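# Flip the grey finned box onto its fins in place

## Task

Turn the grey finned box upside down at the spot where it already stands, so it ends up resting flat on its fins with its feet pointing upward, and it must stay that way once the robot lets go.

## Robot and tools

Robot: two arms, left_arm and right_arm, each with a parallel two-finger gripper. Scene frame: origin at table-top height, midway between the nominal arm bases; +x points out over the table, +z up, left_arm sits on the +y side (arm names do not match image left/right). Measured bases: left_arm at (+0.026, +0.257, +0.013) m, right_arm at (+0.001, -0.338, +0.037) m, each turned only about 2 degrees about z. A camera stand stands behind the arms. Loose objects may get nudged briefly by outside pushes.

Frames: every hand pose, velocity, target and wrist-camera pose a result prints is in that arm's own base frame; fixed cameras and the table use the scene frame. end_effector_position (metres) is the point between the finger pads, roughly 1 cm short of the tips; orientation is end_effector_quat_wxyz. The fingers point along the gripper's +z and close along its y. Printed values can be off by a few cm, more when the arm is stretched out.

Row layout (shared by execute_actions and move): 14 numbers, each in [-1, 1]: dx, dy, dz, rx, ry, rz, opening for left_arm, then the same seven for right_arm. Always send all 14, even when one arm stays still. dx..rz are an offset, not a pose: measured from that arm's Hand target at the start of the action or move, along that arm's base axes, with rotation about the Hand target position. 1.0 equals 0.6 m or 180 degrees; rx, ry, rz form one rotation vector. A translation longer than 1.0 may be shrunk along its direction. The opening is absolute: +1 fully open (0.094 m), -1 closed. Writing 0 for an opening is a real command (half open), so resend the current opening to leave a gripper alone. Sending six zeros re-requests the current Hand target.

execute_actions(actions, cameras): actions is a list of actions; each action is up to 15 rows, one per 1/30 s control step, and if shorter its last row is held to fill 15 steps. Every row in an action counts from the same starting Hand target, but each new action starts over from the updated Hand target, so repeating an offset keeps moving. An empty list returns state, images and the scene number. cameras: names, ["all"], or []; an unknown name invalidates the call.

move(target, speed, blend, opening_speed, grip_force, blocking, cameras): drives each gripper in a straight line toward its offset. target is one 14-number row or a list of up to 15 rows, all offsets from the same starting Hand targets. speed in m/s, 0.002 to 4.3, default 0.25 (turning up to twice that in rad/s), one value or one per target. blend in m rounds corners in a list (0 = stop at each). opening_speed: rate of the finger command on the -1..+1 scale per second, at least 0.2; use it for gentle closing. grip_force: newtons per pad, 10 to 50, one value or one per arm; it persists, and low values close slowly. blocking=false returns after about 0.5 s while motion continues. Paths take 0.5 to 10 s and do not avoid obstacles or the other arm. The result adds a move: line giving the ending (done, off_target, moving, held, fault) and limits (paced = pose clipped, held = steps withheld).

wait(seconds 0-10, cameras) lets time run with commands held. stop(cameras) brakes a running move. zoom_image(camera, region [x0,y0,x1,y1], at most 504x504 px) enlarges part of the newest image. read_manual gives licence texts only. finished_scene(scene) ends the scene irreversibly; call it only after the box sits stable on its fins without support.

Cameras: cam_head_left, cam_head_right, cam_high, cam_low, cam_left_wrist, cam_right_wrist, all 672x504.

Reading results: Hand target is the last commanded pose after clipping; the gripper often rests short of it by up to a few cm from friction or load, which alone does not mean contact. If it stays short, send the remaining distance as an offset. Orientation commands are clipped to 40 degrees from the measured one per step. grip_measured uses the opening scale; under a firm squeeze it reads a bit below the part's width. grip_effort_nm is gripper motor effort (negative = closing), not pad force. Joint velocities may say within noise. Joint torques include the arm's own weight; numbers 3 and 4 wrap at ±28 N m. Tool commands lists current commands. MOTOR HOT appears at 85 °C; at 100 °C that arm goes limp for 30-60 s or more, so avoid long stretched holds, heavy loads and pushing at unreachable poses.

Cautions: do not let the box fall off the table or leave it off the table. Avoid drops, releasing it while it moves, slams and hard pushes; faster motions and targets set deeper past contact press harder. Keep the grippers, wrist cameras and housings of the two arms apart; the clearance check does not guard those, and a press between arms can end the scene. Steer paths around an arm's own base so its shoulder posture does not flip. A blocked arm keeps pushing until commanded back. Thinking time lets the scene run on.

Each tool is called after "Request:" by a JSON object that holds its "api" and its "payload", one argument or row to a line.

## Session

Request:
{"api": "execute_actions", "payload": {
  "actions": []
}}

Scene clock: 0.00 s.
left_arm: end_effector_position=(+0.1935, +0.1162, +0.2045) grip_measured=+1.000 grip_effort_nm=n/a end_effector_quat_wxyz=(+0.168, +0.348, +0.922, -0.036) | right_arm: end_effector_position=(+0.3782, +0.0839, +0.3232) grip_measured=+1.000 grip_effort_nm=n/a end_effector_quat_wxyz=(+0.361, -0.079, +0.896, +0.245)
Joint positions: left_arm=[0.802 0.841 0.799 -1.459 0.338 1.512 0.094] | right_arm=[-0.008 0.898 0.937 -0.836 -0.525 0.036 0.094]
Joint velocities: within noise
Joint torques (N m): no reading
Heat: left arm: hottest elbow 33 °C; right arm: hottest waist 32 °C.
Hand target: left_arm +0.1971, +0.1200, +0.2124; +0.172, +0.350, +0.921, -0.027 | right_arm +0.3828, +0.0838, +0.3395; +0.376, -0.083, +0.890, +0.244
Tool commands: left_gripper/opening=+1.0 right_gripper/opening=+1.0

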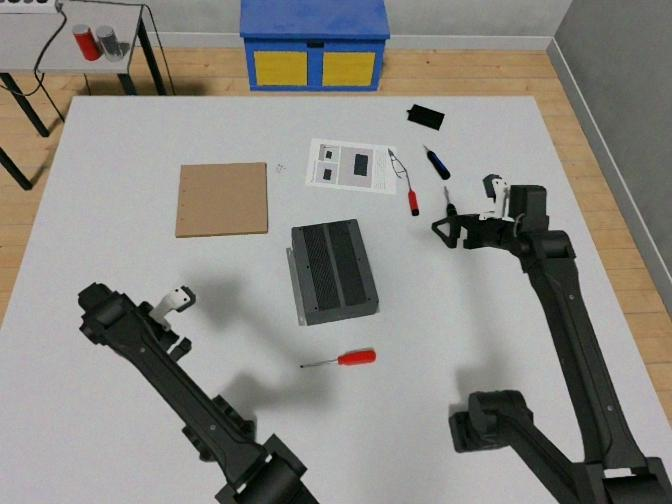

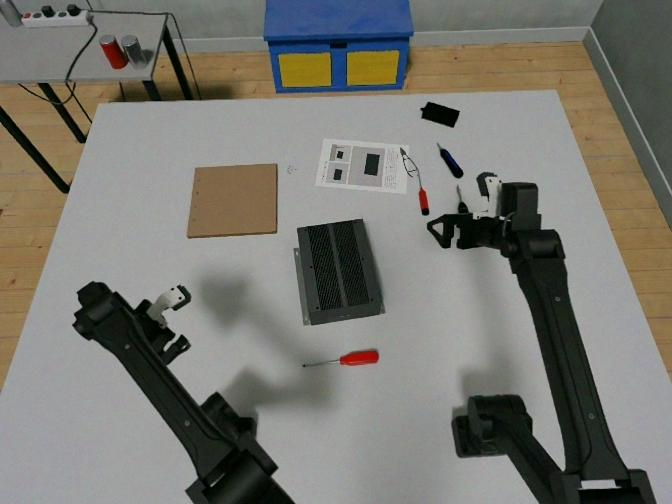

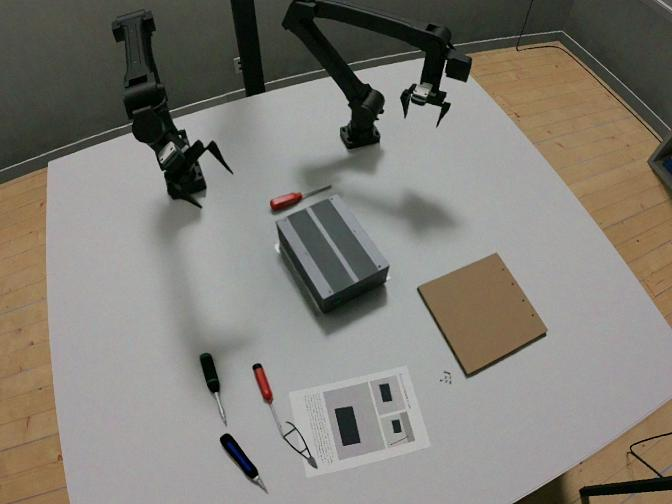

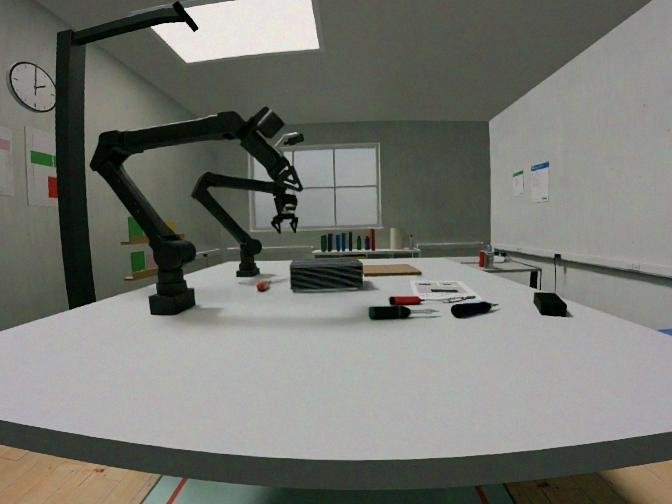

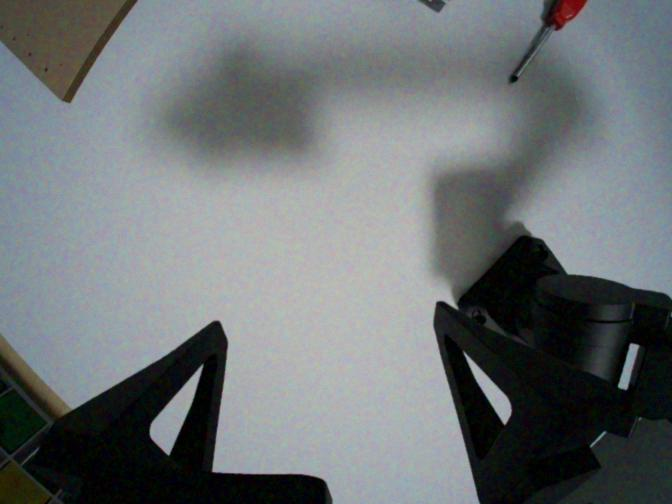

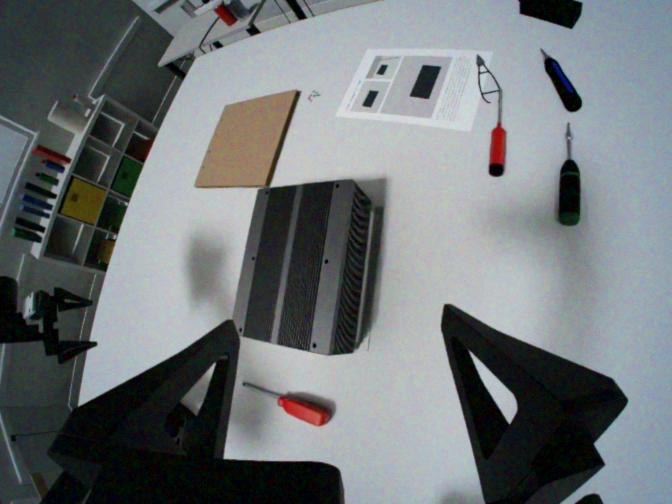

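Request:
{"api": "zoom_image", "payload": {
  "camera": "cam_head_left",
  "region": [260, 200, 410, 340]
}}

Request:
{"api": "zoom_image", "payload": {
  "camera": "cam_high",
  "region": [250, 170, 420, 330]
}}

Request:
{"api": "zoom_image", "payload": {
  "camera": "cam_right_wrist",
  "region": [210, 150, 410, 370]
}}

Request:
{"api": "zoom_image", "payload": {
  "camera": "cam_low",
  "region": [220, 220, 440, 330]
}}

Request:
{"api": "zoom_image", "payload": {
  "camera": "cam_high",
  "region": [280, 360, 430, 480]
}}

Scaled by 3.360.

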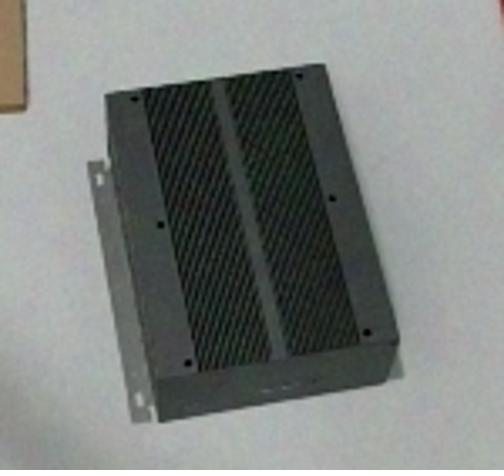

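Scaled by 2.965.

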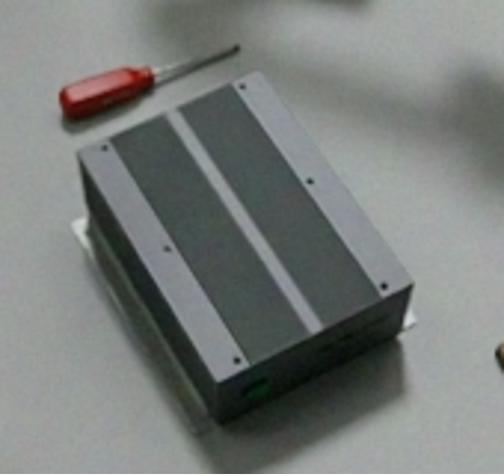

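Scaled by 2.291 from the camera's 672x504 image, which has a finer 960x720 frame.

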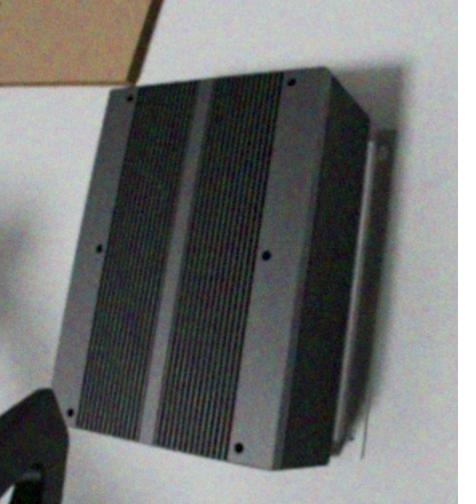

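Scaled by 2.291.

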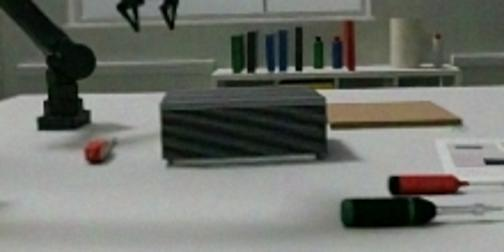

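Scaled by 3.360.

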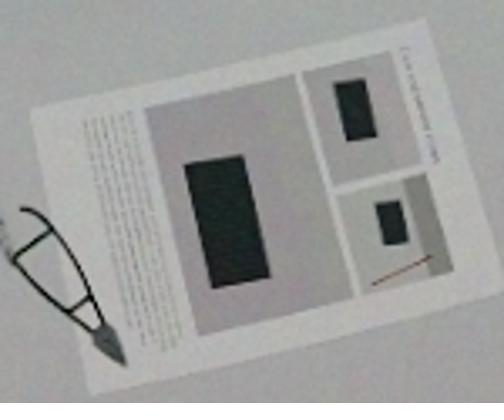

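Request:
{"api": "move", "payload": {
  "target": [0,0,0,0,0,0,1, -0.1,-0.2,-0.15,0,0,0,1],
  "cameras": ["cam_right_wrist","cam_head_right"]
}}

Scene clock: 48.93 s.
left_arm: end_effector_position=(+0.1935, +0.1162, +0.2045) grip_measured=+1.000 grip_effort_nm=0.02 end_effector_quat_wxyz=(+0.168, +0.348, +0.922, -0.036) | right_arm: end_effector_position=(+0.3196, -0.0298, +0.2429) grip_measured=+1.000 grip_effort_nm=-0.01 end_effector_quat_wxyz=(+0.371, -0.084, +0.891, +0.248)
Joint positions: left_arm=[0.802 0.841 0.799 -1.459 0.338 1.512 0.094] | right_arm=[-0.505 0.873 0.741 -0.977 -0.834 -0.485 0.094]
Joint torques (N m): left_arm=[-0.85 -1.14 10.17 0.75 0.37 -0.2] | right_arm=[-2.08 -1.67 9.7 1.14 -0.72 -0.16]
Heat: left arm: hottest elbow 38 °C; right arm: hottest elbow 42 °C.
Hand target: left_arm +0.1971, +0.1200, +0.2124; +0.172, +0.350, +0.921, -0.027 | right_arm +0.3228, -0.0361, +0.2495; +0.376, -0.083, +0.890, +0.244
Off the commanded pose: left_arm 0.010 m, 1 deg | right_arm 0.010 m, 1 deg.
move: done
Images, in order (width x height): cam_head_right 672x504, cam_right_wrist 672x504.

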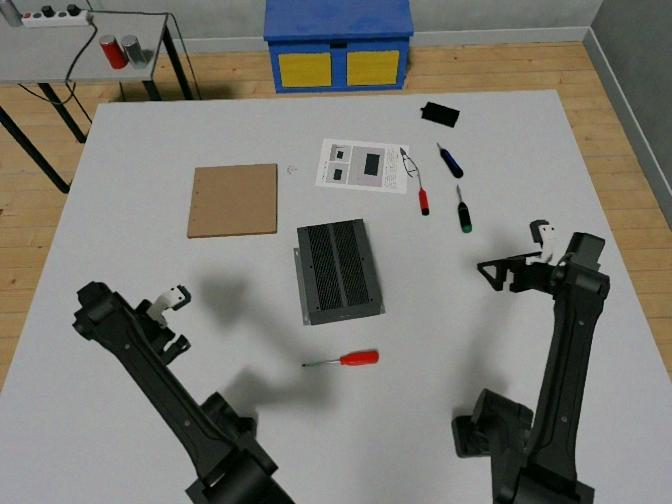

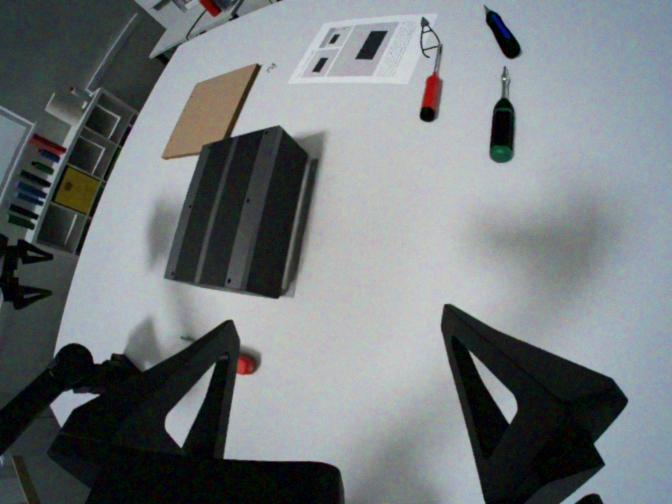

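Request:
{"api": "move", "payload": {
  "target": [0,0,0,0,0,0,1, 0.162,0,-0.2,0.084,-0.161,0.225,1],
  "cameras": ["cam_right_wrist"]
}}

Scene clock: 65.17 s.
left_arm: end_effector_position=(+0.1935, +0.1162, +0.2045) grip_measured=+1.000 grip_effort_nm=0.02 end_effector_quat_wxyz=(+0.168, +0.348, +0.922, -0.036) | right_arm: end_effector_position=(+0.4109, -0.0368, +0.1266) grip_measured=+1.000 grip_effort_nm=-0.01 end_effector_quat_wxyz=(+0.479, -0.369, +0.674, +0.424)
Joint positions: left_arm=[0.802 0.841 0.799 -1.459 0.338 1.512 0.094] | right_arm=[-0.51 1.821 1.045 -1.523 -1.325 -2.09 0.094]
Joint torques (N m): left_arm=[-0.85 -0.97 10.17 0.68 0.37 -0.2] | right_arm=[0.97 -10.99 7.09 -0.9 -0.46 -0.17]
Heat: left arm: hottest elbow 39 °C; right arm: hottest elbow 42 °C.
Hand target: left_arm +0.1971, +0.1200, +0.2124; +0.172, +0.350, +0.921, -0.027 | right_arm +0.4200, -0.0361, +0.1294; +0.483, -0.390, +0.649, +0.441
Off the commanded pose: left_arm 0.010 m, 1 deg | right_arm 0.010 m, 4 deg.
joint sent to its limit (right arm) — joint 6 (wrist roll), lower limit. The joint targets are off in orientation, not in position.
move: off_target (right_arm)
Images, in order (width x height): cam_right_wrist 672x504.

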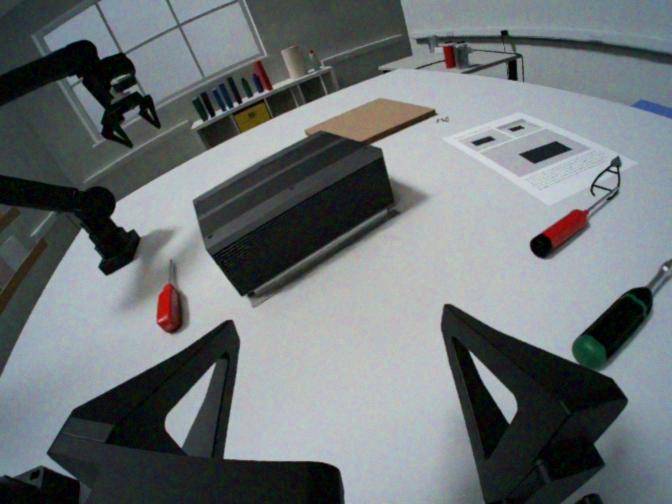

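Request:
{"api": "zoom_image", "payload": {
  "camera": "cam_right_wrist",
  "region": [190, 120, 410, 310]
}}

Request:
{"api": "zoom_image", "payload": {
  "camera": "cam_right_wrist",
  "region": [240, 200, 410, 310]
}}

Scaled by 2.291 from the camera's 672x504 image, which has a finer 960x720 frame.

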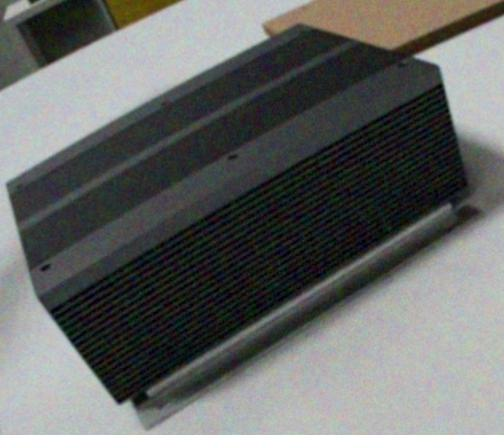

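Scaled by 2.965 from the camera's 672x504 image, which has a finer 960x720 frame.

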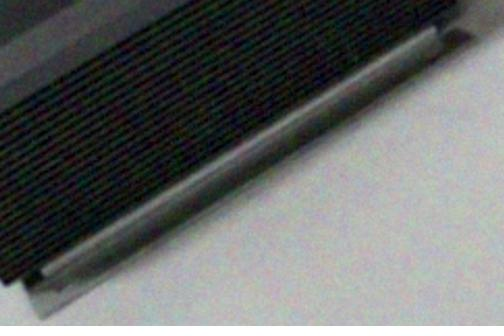

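Request:
{"api": "execute_actions", "payload": {
  "actions": []
}}

Request:
{"api": "zoom_image", "payload": {
  "camera": "cam_low",
  "region": [280, 250, 380, 300]
}}

Request:
{"api": "zoom_image", "payload": {
  "camera": "cam_right_wrist",
  "region": [230, 260, 310, 310]
}}

Request:
{"api": "zoom_image", "payload": {
  "camera": "cam_right_wrist",
  "region": [350, 180, 420, 230]
}}

Scene clock: 122.30 s.
left_arm: end_effector_position=(+0.1935, +0.1162, +0.2045) grip_measured=+1.000 grip_effort_nm=0.02 end_effector_quat_wxyz=(+0.168, +0.348, +0.922, -0.036) | right_arm: end_effector_position=(+0.4109, -0.0368, +0.1266) grip_measured=+1.000 grip_effort_nm=-0.01 end_effector_quat_wxyz=(+0.479, -0.369, +0.674, +0.424)
Joint positions: left_arm=[0.802 0.841 0.799 -1.459 0.338 1.512 0.094] | right_arm=[-0.51 1.821 1.045 -1.523 -1.325 -2.09 0.094]
Joint velocities: within noise
Joint torques (N m): left_arm=[-0.73 -0.97 10.17 0.7 0.37 -0.19] | right_arm=[0.73 -10.93 6.94 -1.01 -0.4 -0.16]
Heat: left arm: hottest elbow 41 °C; right arm: hottest elbow 38 °C.
Hand target: left_arm +0.1971, +0.1200, +0.2124; +0.172, +0.350, +0.921, -0.027 | right_arm +0.4200, -0.0361, +0.1294; +0.483, -0.390, +0.649, +0.441
Tool commands: left_gripper/opening=+1.0 right_gripper/opening=+1.0
Off the commanded pose: left_arm 0.010 m, 1 deg | right_arm 0.010 m, 4 deg.

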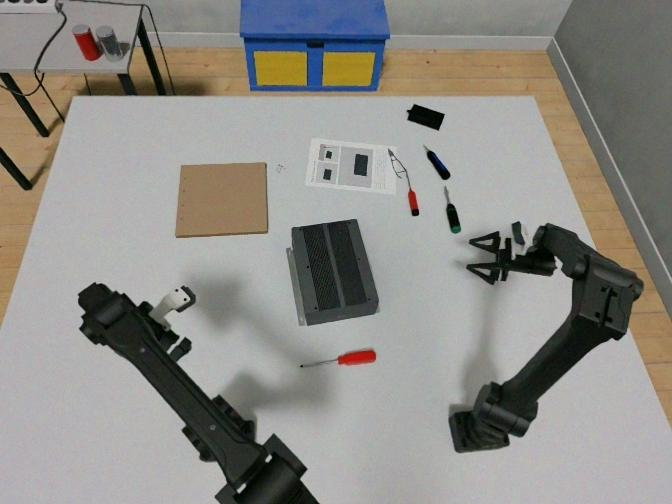

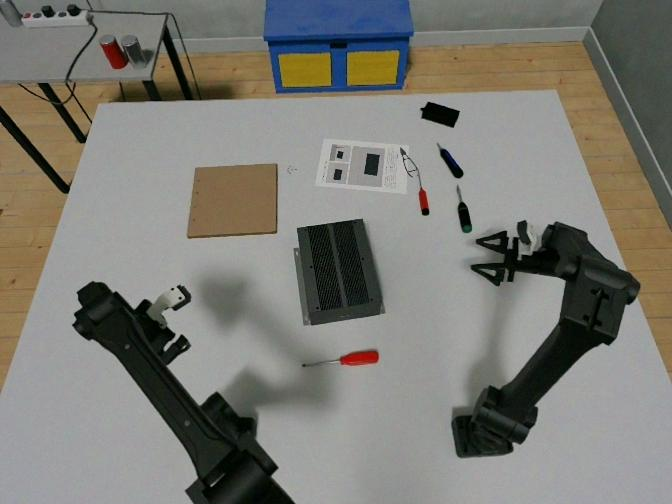

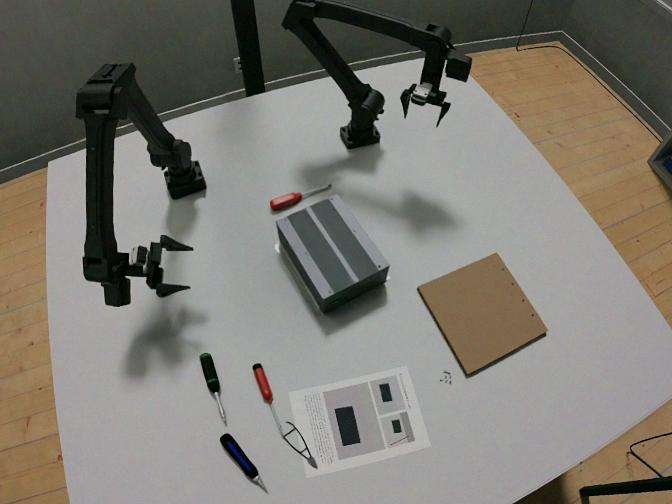

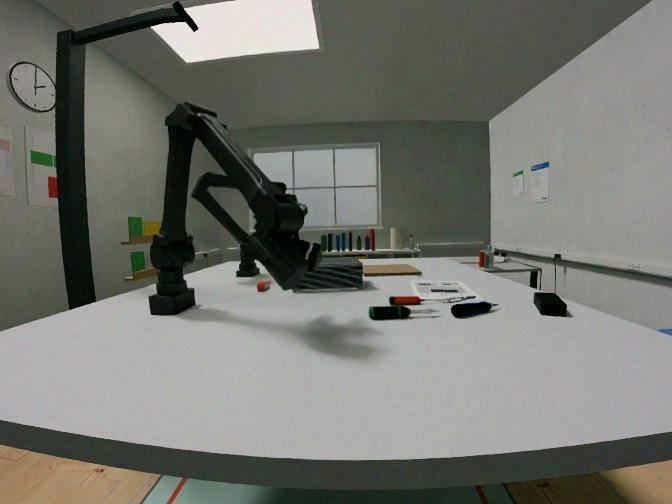

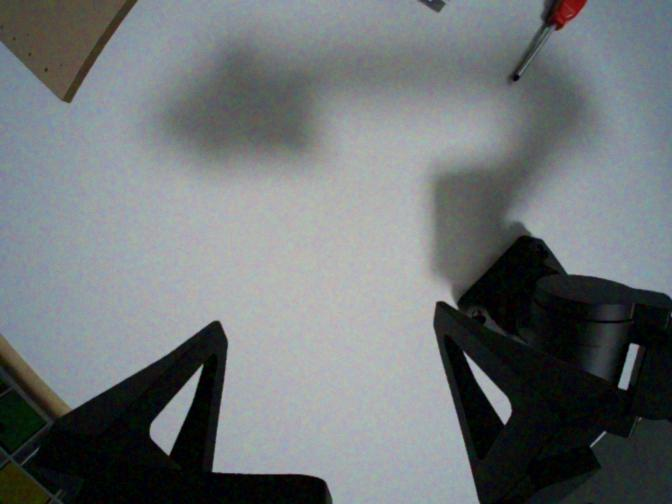

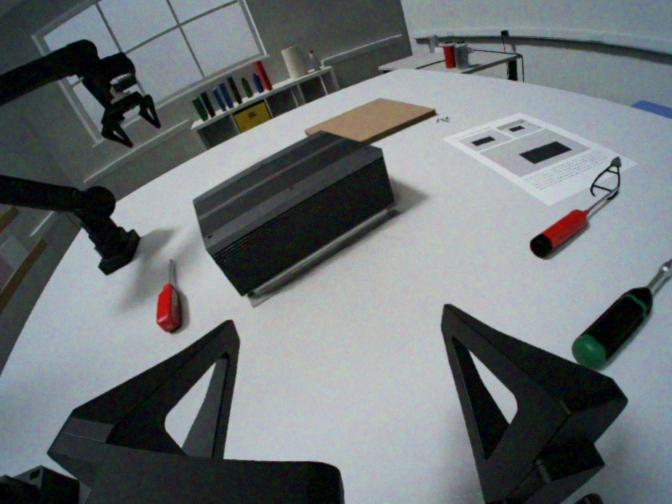

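Scaled by 5.040.

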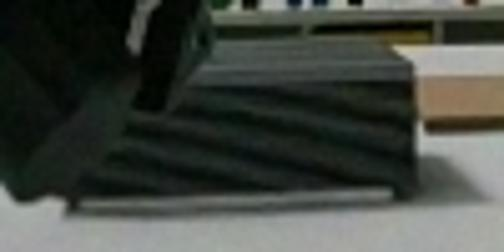

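Scaled by 6.300 from the camera's 672x504 image, which has a finer 960x720 frame.

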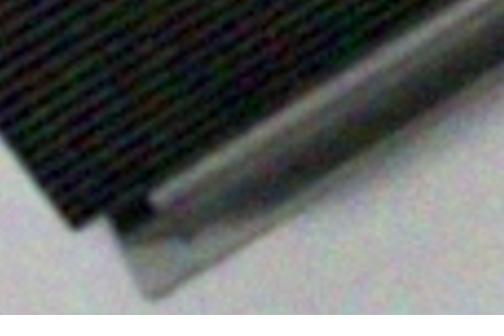

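Scaled by 7.200 from the camera's 672x504 image, which has a finer 960x720 frame.

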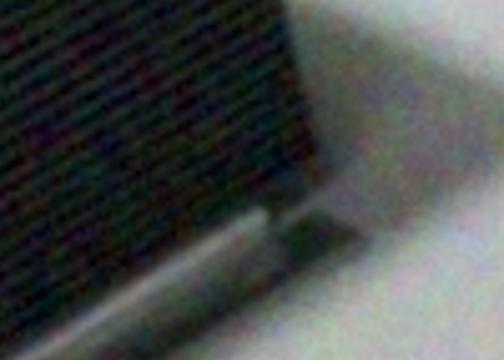

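Request:
{"api": "move", "payload": {
  "target": [0,0,0,0,0,0,1, -0.033,0.2,0.05,-0.319,0.349,-0.282,1],
  "cameras": ["cam_right_wrist","cam_head_left"]
}}

Request:
{"api": "zoom_image", "payload": {
  "camera": "cam_right_wrist",
  "region": [150, 100, 550, 400]
}}

Scene clock: 164.53 s.
left_arm: end_effector_position=(+0.1935, +0.1162, +0.2045) grip_measured=+1.000 grip_effort_nm=0.02 end_effector_quat_wxyz=(+0.168, +0.348, +0.922, -0.036) | right_arm: end_effector_position=(+0.3858, +0.0767, +0.1470) grip_measured=+1.000 grip_effort_nm=-0.01 end_effector_quat_wxyz=(-0.013, +0.001, +1.000, -0.001)
Joint positions: left_arm=[0.802 0.841 0.799 -1.459 0.338 1.512 0.094] | right_arm=[0.196 1.433 1.114 -1.277 -0.004 0.197 0.094]
Joint torques (N m): left_arm=[-0.79 -1.2 10.19 0.69 0.37 -0.2] | right_arm=[-0.09 -8.35 10.91 0.18 0.18 0.06]
Heat: left arm: hottest elbow 42 °C; right arm: hottest elbow 38 °C.
Hand target: left_arm +0.1971, +0.1200, +0.2124; +0.172, +0.350, +0.921, -0.027 | right_arm +0.4002, +0.0839, +0.1595; +0.000, +0.000, +1.000, +0.000
Off the commanded pose: left_arm 0.010 m, 1 deg | right_arm 0.020 m, 2 deg.
move: off_target (right_arm)
Images, in order (width x height): cam_head_left 672x504, cam_right_wrist 672x504.

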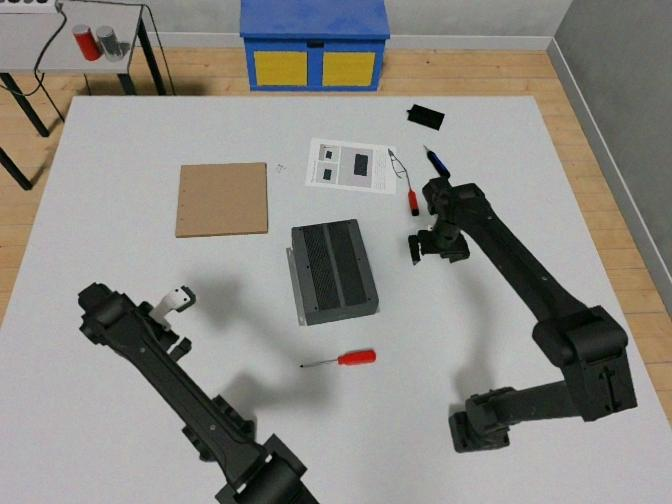

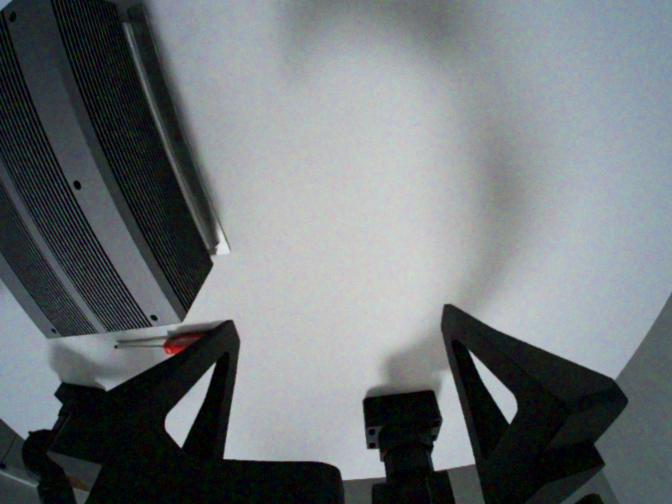

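Scaled by 1.260 from the camera's 672x504 image, which has a finer 960x720 frame.

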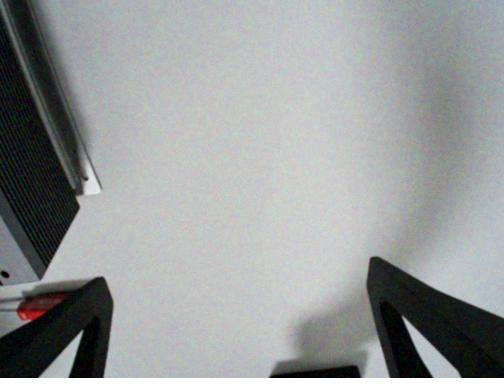

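Request:
{"api": "zoom_image", "payload": {
  "camera": "cam_right_wrist",
  "region": [150, 180, 260, 280]
}}

Request:
{"api": "zoom_image", "payload": {
  "camera": "cam_right_wrist",
  "region": [90, 0, 240, 120]
}}

Scaled by 4.582 from the camera's 672x504 image, which has a finer 960x720 frame.

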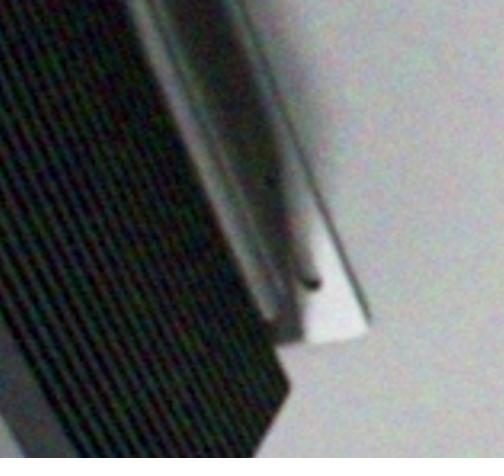

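Scaled by 3.360 from the camera's 672x504 image, which has a finer 960x720 frame.

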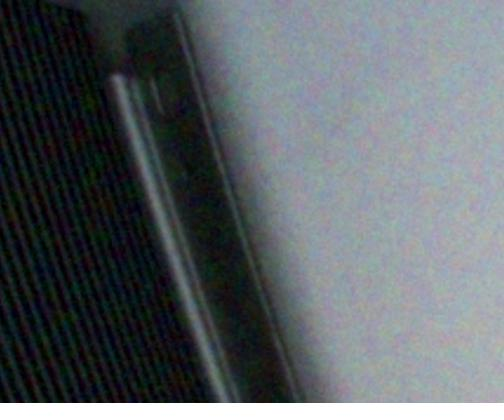

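Request:
{"api": "move", "payload": {
  "target": [
    [0,0,0,0,0,0,1, -0.217,0.027,0.0,-0.1246,-0.1486,0.2473,1],
    [0,0,0,0,0,0,1, -0.325,0.31,-0.13,-0.2492,-0.2971,0.4945,1]
  ],
  "blend": [0.05,0],
  "cameras": ["cam_right_wrist","cam_head_left","cam_high"]
}}

Scene clock: 544.87 s.
left_arm: end_effector_position=(+0.1935, +0.1162, +0.2045) grip_measured=+1.000 grip_effort_nm=0.02 end_effector_quat_wxyz=(+0.168, +0.348, +0.922, -0.036) | right_arm: end_effector_position=(+0.2075, +0.2657, +0.0820) grip_measured=+1.000 grip_effort_nm=-0.01 end_effector_quat_wxyz=(-0.391, +0.653, -0.557, +0.332)
Joint positions: left_arm=[0.802 0.841 0.799 -1.459 0.338 1.512 0.094] | right_arm=[1.344 1.202 0.367 -0.122 0.953 -0.71 0.094]
Joint torques (N m): left_arm=[-0.73 -1.08 10.15 0.72 0.38 -0.19] | right_arm=[0.03 -3.08 5.89 2.14 0.53 -0.07]
Heat: left arm: hottest elbow 44 °C; right arm: hottest elbow 45 °C.
Hand target: left_arm +0.1971, +0.1200, +0.2124; +0.172, +0.350, +0.921, -0.027 | right_arm +0.2052, +0.2699, +0.0815; -0.394, +0.657, -0.551, +0.331
Off the commanded pose: left_arm 0.010 m, 1 deg | right_arm 0.005 m, 1 deg.
move: done
Images, in order (width x height): cam_head_left 672x504, cam_high 672x504, cam_right_wrist 672x504.

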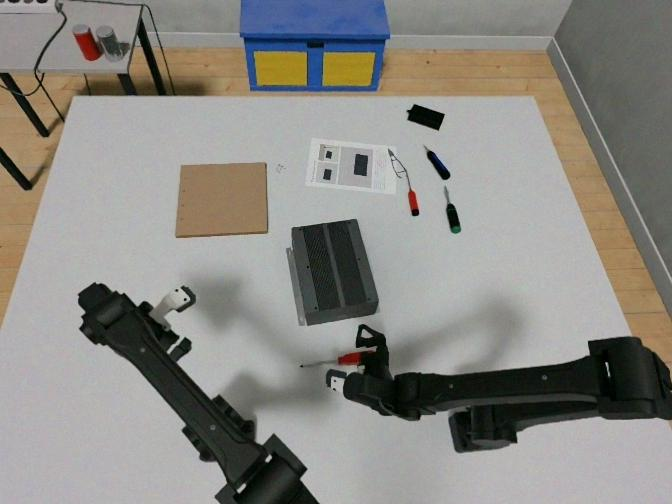

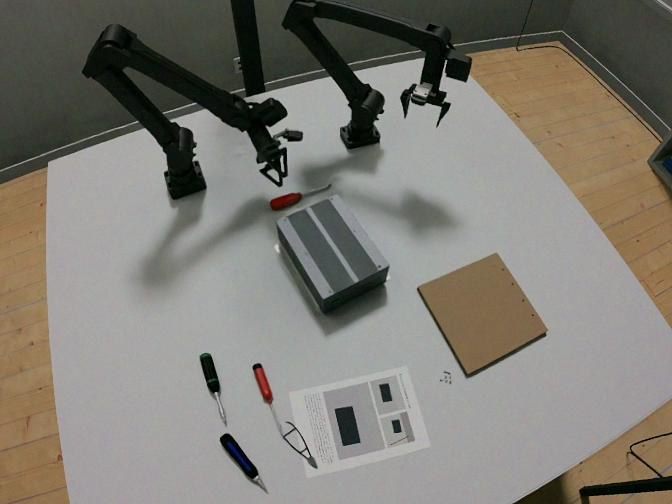

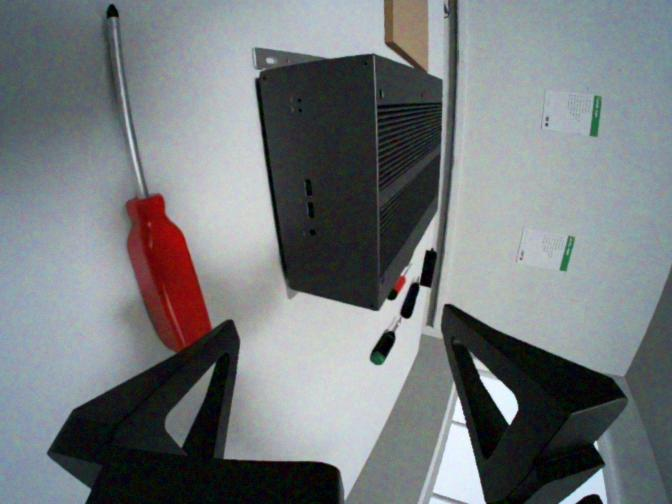

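Request:
{"api": "zoom_image", "payload": {
  "camera": "cam_right_wrist",
  "region": [230, 40, 450, 310]
}}

Request:
{"api": "zoom_image", "payload": {
  "camera": "cam_right_wrist",
  "region": [240, 40, 320, 120]
}}

Request:
{"api": "zoom_image", "payload": {
  "camera": "cam_right_wrist",
  "region": [250, 230, 330, 310]
}}

Scaled by 1.867 from the camera's 672x504 image, which has a finer 960x720 frame.

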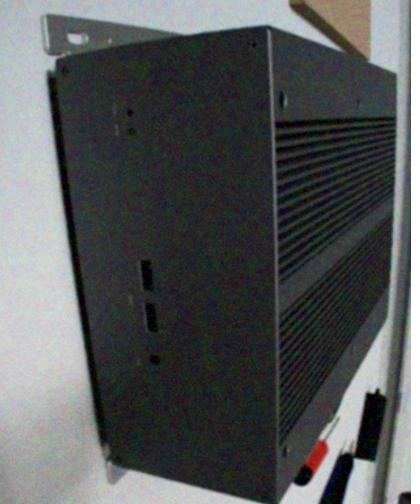

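Scaled by 6.300 from the camera's 672x504 image, which has a finer 960x720 frame.

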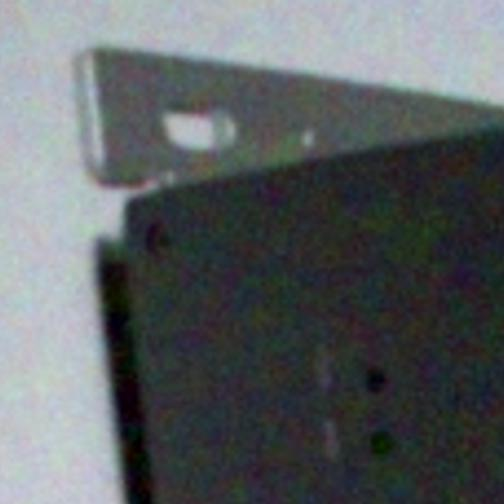

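Scaled by 6.300 from the camera's 672x504 image, which has a finer 960x720 frame.

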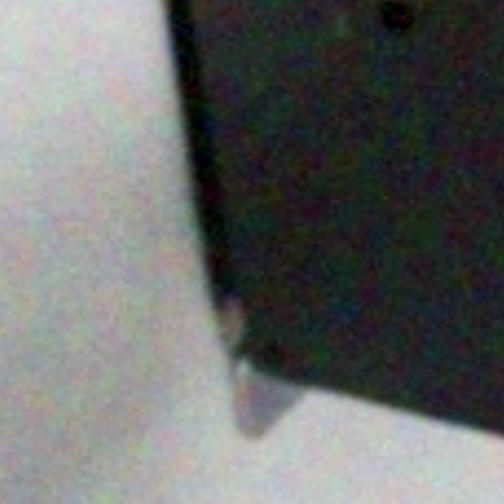

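Request:
{"api": "move", "payload": {
  "target": [
    [0,0,0,0,0,0,1, 0.0,-0.03,0.12,0,0,0,0.5],
    [0,0,0,0,0,0,1, 0.25,-0.36,0.17,0.178,0.209,0.12,0.5],
    [0,0,0,0,0,0,1, 0.416,-0.25,0.05,0.297,0.349,0.2,0.5],
    [0,0,0,0,0,0,1, 0.416,-0.18,-0.05,0.297,0.349,0.2,0.5]
  ],
  "blend": [0.03,0.05,0.02,0],
  "cameras": ["cam_right_wrist","cam_head_left","cam_high"]
}}

Scene clock: 987.47 s.
left_arm: end_effector_position=(+0.1935, +0.1162, +0.2045) grip_measured=+1.000 grip_effort_nm=0.02 end_effector_quat_wxyz=(+0.168, +0.348, +0.922, -0.036) | right_arm: end_effector_position=(+0.4521, +0.1589, +0.0520) grip_measured=+0.502 grip_effort_nm=-0.09 end_effector_quat_wxyz=(-0.376, +0.618, -0.538, -0.433)
Joint positions: left_arm=[0.802 0.841 0.799 -1.459 0.338 1.512 0.094] | right_arm=[-0.005 1.975 1.184 -1.156 -1.193 -1.97 0.071]
Joint torques (N m): left_arm=[-0.79 -1.2 10.19 0.72 0.37 -0.21] | right_arm=[0.21 -14.45 5.39 0.29 -0.87 0.04]
Heat: left arm: hottest elbow 46 °C; right arm: hottest elbow 39 °C.
Hand target: left_arm +0.1971, +0.1200, +0.2124; +0.172, +0.350, +0.921, -0.027 | right_arm +0.4548, +0.1618, +0.0515; -0.376, +0.618, -0.537, -0.433
Off the commanded pose: left_arm 0.010 m, 1 deg | right_arm 0.004 m, 0 deg.
move: done
Images, in order (width x height): cam_head_left 672x504, cam_high 672x504, cam_right_wrist 672x504.

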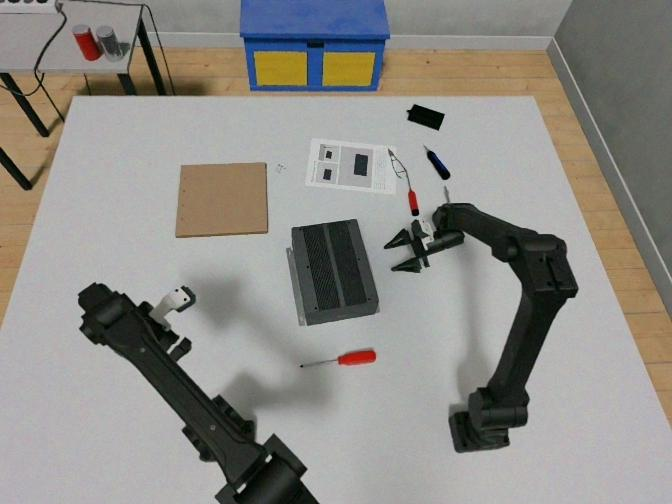

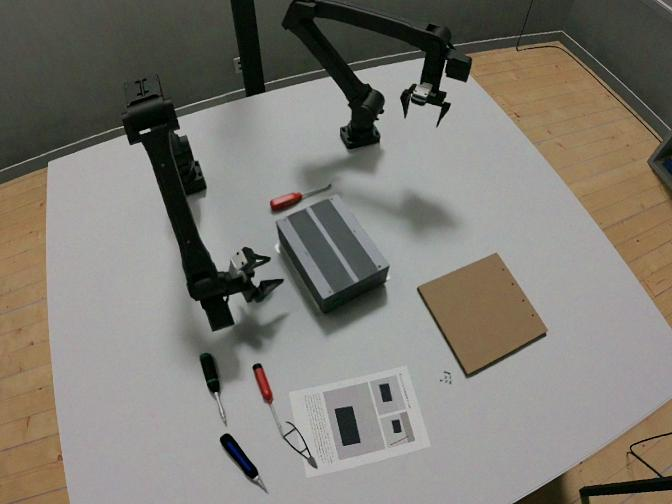

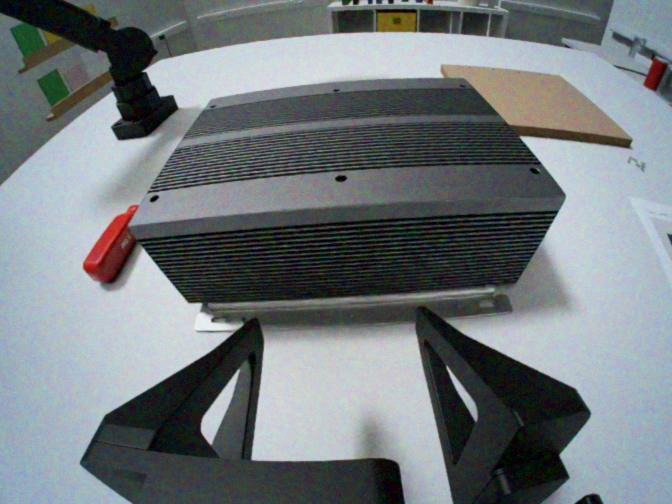

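Request:
{"api": "zoom_image", "payload": {
  "camera": "cam_right_wrist",
  "region": [180, 260, 360, 350]
}}

Request:
{"api": "zoom_image", "payload": {
  "camera": "cam_right_wrist",
  "region": [360, 250, 540, 340]
}}

Scaled by 2.800 from the camera's 672x504 image, which has a finer 960x720 frame.

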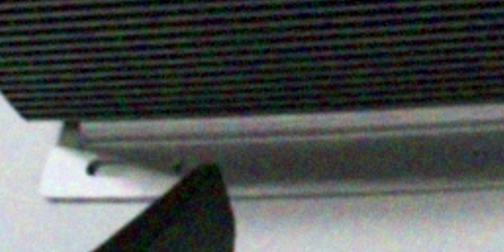

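Scaled by 2.800 from the camera's 672x504 image, which has a finer 960x720 frame.

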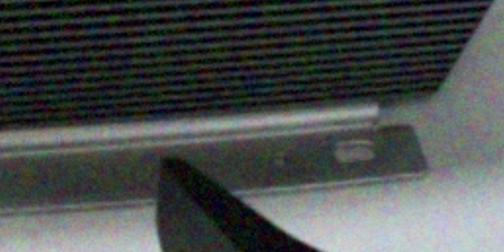

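Request:
{"api": "move", "payload": {
  "target": [
    [0.308,-0.302,-0.2,-0.3838,0.2052,0.1769,-1,0,0,0,0,0,0,0.5],
    [0.308,-0.302,-0.26,-0.3838,0.2052,0.1769,-1,0,0,0,0,0,0,0.5]
  ],
  "blend": [0.02,0],
  "cameras": ["cam_left_wrist","cam_head_left","cam_high"]
}}

Scene clock: 1041.53 s.
left_arm: end_effector_position=(+0.3845, -0.0563, +0.0620) grip_measured=-0.989 grip_effort_nm=-0.60 end_effector_quat_wxyz=(+0.066, -0.072, +0.806, -0.583) | right_arm: end_effector_position=(+0.4521, +0.1589, +0.0520) grip_measured=+0.502 grip_effort_nm=-0.09 end_effector_quat_wxyz=(-0.376, +0.618, -0.539, -0.433)
Joint positions: left_arm=[0.293 1.748 0.828 -0.924 1.242 0.311 0.001] | right_arm=[-0.005 1.975 1.184 -1.156 -1.193 -1.969 0.071]
Joint torques (N m): left_arm=[-1.49 -9.58 4.52 0.61 0.81 -0.24] | right_arm=[-0.56 -14.45 5.44 0.12 -0.84 0.05]
Heat: left arm: hottest elbow 46 °C; right arm: hottest elbow 39 °C.
Hand target: left_arm +0.3818, -0.0611, +0.0564; +0.055, -0.077, +0.805, -0.585 | right_arm +0.4547, +0.1618, +0.0516; -0.376, +0.618, -0.537, -0.433
Off the commanded pose: left_arm 0.008 m, 1 deg | right_arm 0.004 m, 0 deg.
move: done; blend cut to 0.018 m at target 1
Images, in order (width x height): cam_head_left 672x504, cam_high 672x504, cam_left_wrist 672x504.

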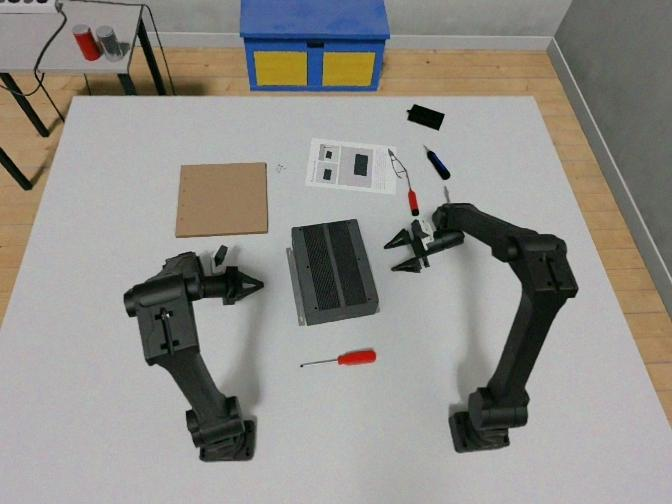

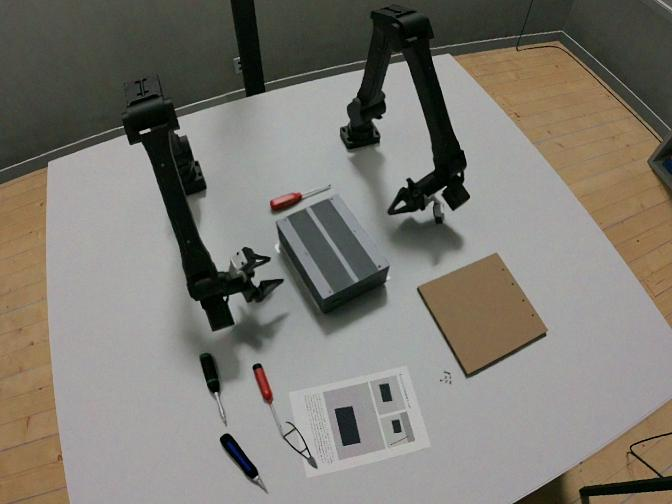

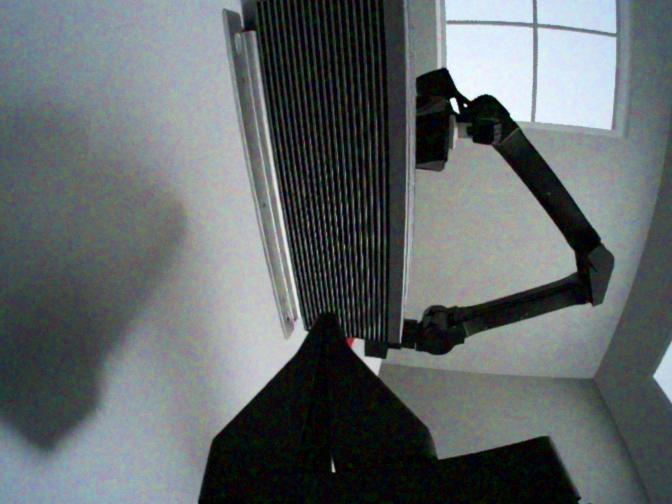

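Request:
{"api": "move", "payload": {
  "target": [-0.01,-0.06,-0.0917,0,0,0,-1,0,0,0,0,0,0,0.5],
  "speed": 0.1,
  "cameras": ["cam_left_wrist"]
}}

Scene clock: 1066.23 s.
left_arm: end_effector_position=(+0.3821, -0.0925, +0.0115) grip_measured=-0.989 grip_effort_nm=-0.60 end_effector_quat_wxyz=(+0.062, -0.078, +0.801, -0.590) | right_arm: end_effector_position=(+0.4521, +0.1589, +0.0520) grip_measured=+0.502 grip_effort_nm=-0.09 end_effector_quat_wxyz=(-0.376, +0.618, -0.539, -0.433)
Joint positions: left_arm=[0.2 1.831 0.722 -0.453 1.27 -0.001 0.001] | right_arm=[-0.005 1.975 1.184 -1.156 -1.193 -1.969 0.071]
Joint torques (N m): left_arm=[-1.67 -9.17 3.11 1.47 0.24 -0.09] | right_arm=[-0.15 -14.15 5.59 0.18 -0.86 0.05]
Heat: left arm: hottest elbow 44 °C; right arm: hottest elbow 39 °C.
Hand target: left_arm +0.3757, -0.0972, +0.0012; +0.055, -0.077, +0.805, -0.585 | right_arm +0.4547, +0.1618, +0.0516; -0.376, +0.618, -0.537, -0.433
Off the commanded pose: left_arm 0.013 m, 1 deg | right_arm 0.004 m, 0 deg.
move: off_target (left_arm)
Images, in order (width x height): cam_left_wrist 672x504.

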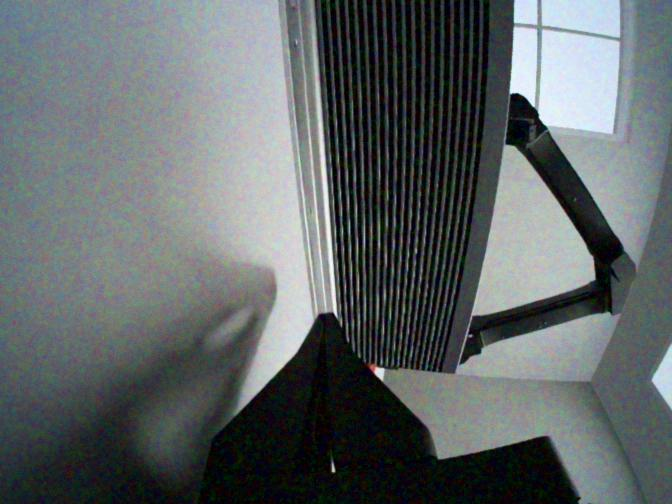

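Request:
{"api": "move", "payload": {
  "target": [0.01,0.0,-0.02,0,0,0,-1,0,0,0,0,0,0,0.5],
  "speed": 0.05,
  "cameras": ["cam_left_wrist"]
}}

Scene clock: 1070.77 s.
left_arm: end_effector_position=(+0.3852, -0.0928, +0.0121) grip_measured=-0.989 grip_effort_nm=-0.60 end_effector_quat_wxyz=(+0.067, -0.077, +0.800, -0.591) | right_arm: end_effector_position=(+0.4521, +0.1589, +0.0520) grip_measured=+0.502 grip_effort_nm=-0.09 end_effector_quat_wxyz=(-0.376, +0.618, -0.539, -0.433)
Joint positions: left_arm=[0.198 1.832 0.722 -0.426 1.275 -0.018 0.001] | right_arm=[-0.005 1.975 1.184 -1.156 -1.193 -1.969 0.071]
Joint torques (N m): left_arm=[-1.79 -6.07 4.18 1.81 0.05 0.03] | right_arm=[0.09 -14.74 5.49 0.24 -0.83 0.06]
Heat: left arm: hottest elbow 43 °C; right arm: hottest elbow 39 °C.
Hand target: left_arm +0.3817, -0.0972, -0.0107; +0.055, -0.077, +0.805, -0.586 | right_arm +0.4547, +0.1618, +0.0516; -0.376, +0.618, -0.537, -0.433
Off the commanded pose: left_arm 0.024 m, 2 deg | right_arm 0.004 m, 0 deg.
move: off_target (left_arm)
Images, in order (width x height): cam_left_wrist 672x504.

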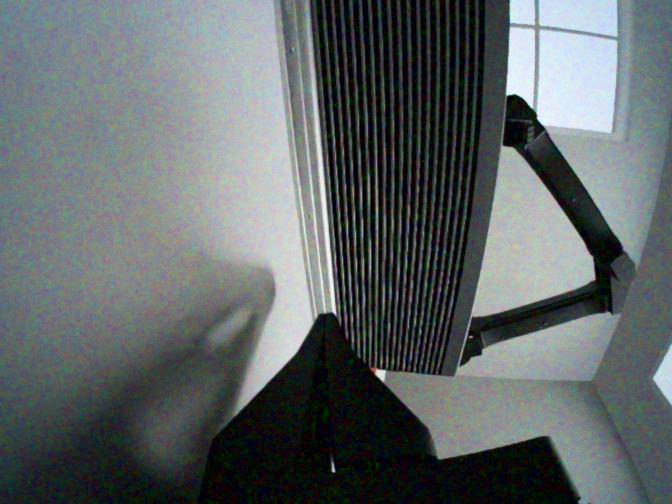

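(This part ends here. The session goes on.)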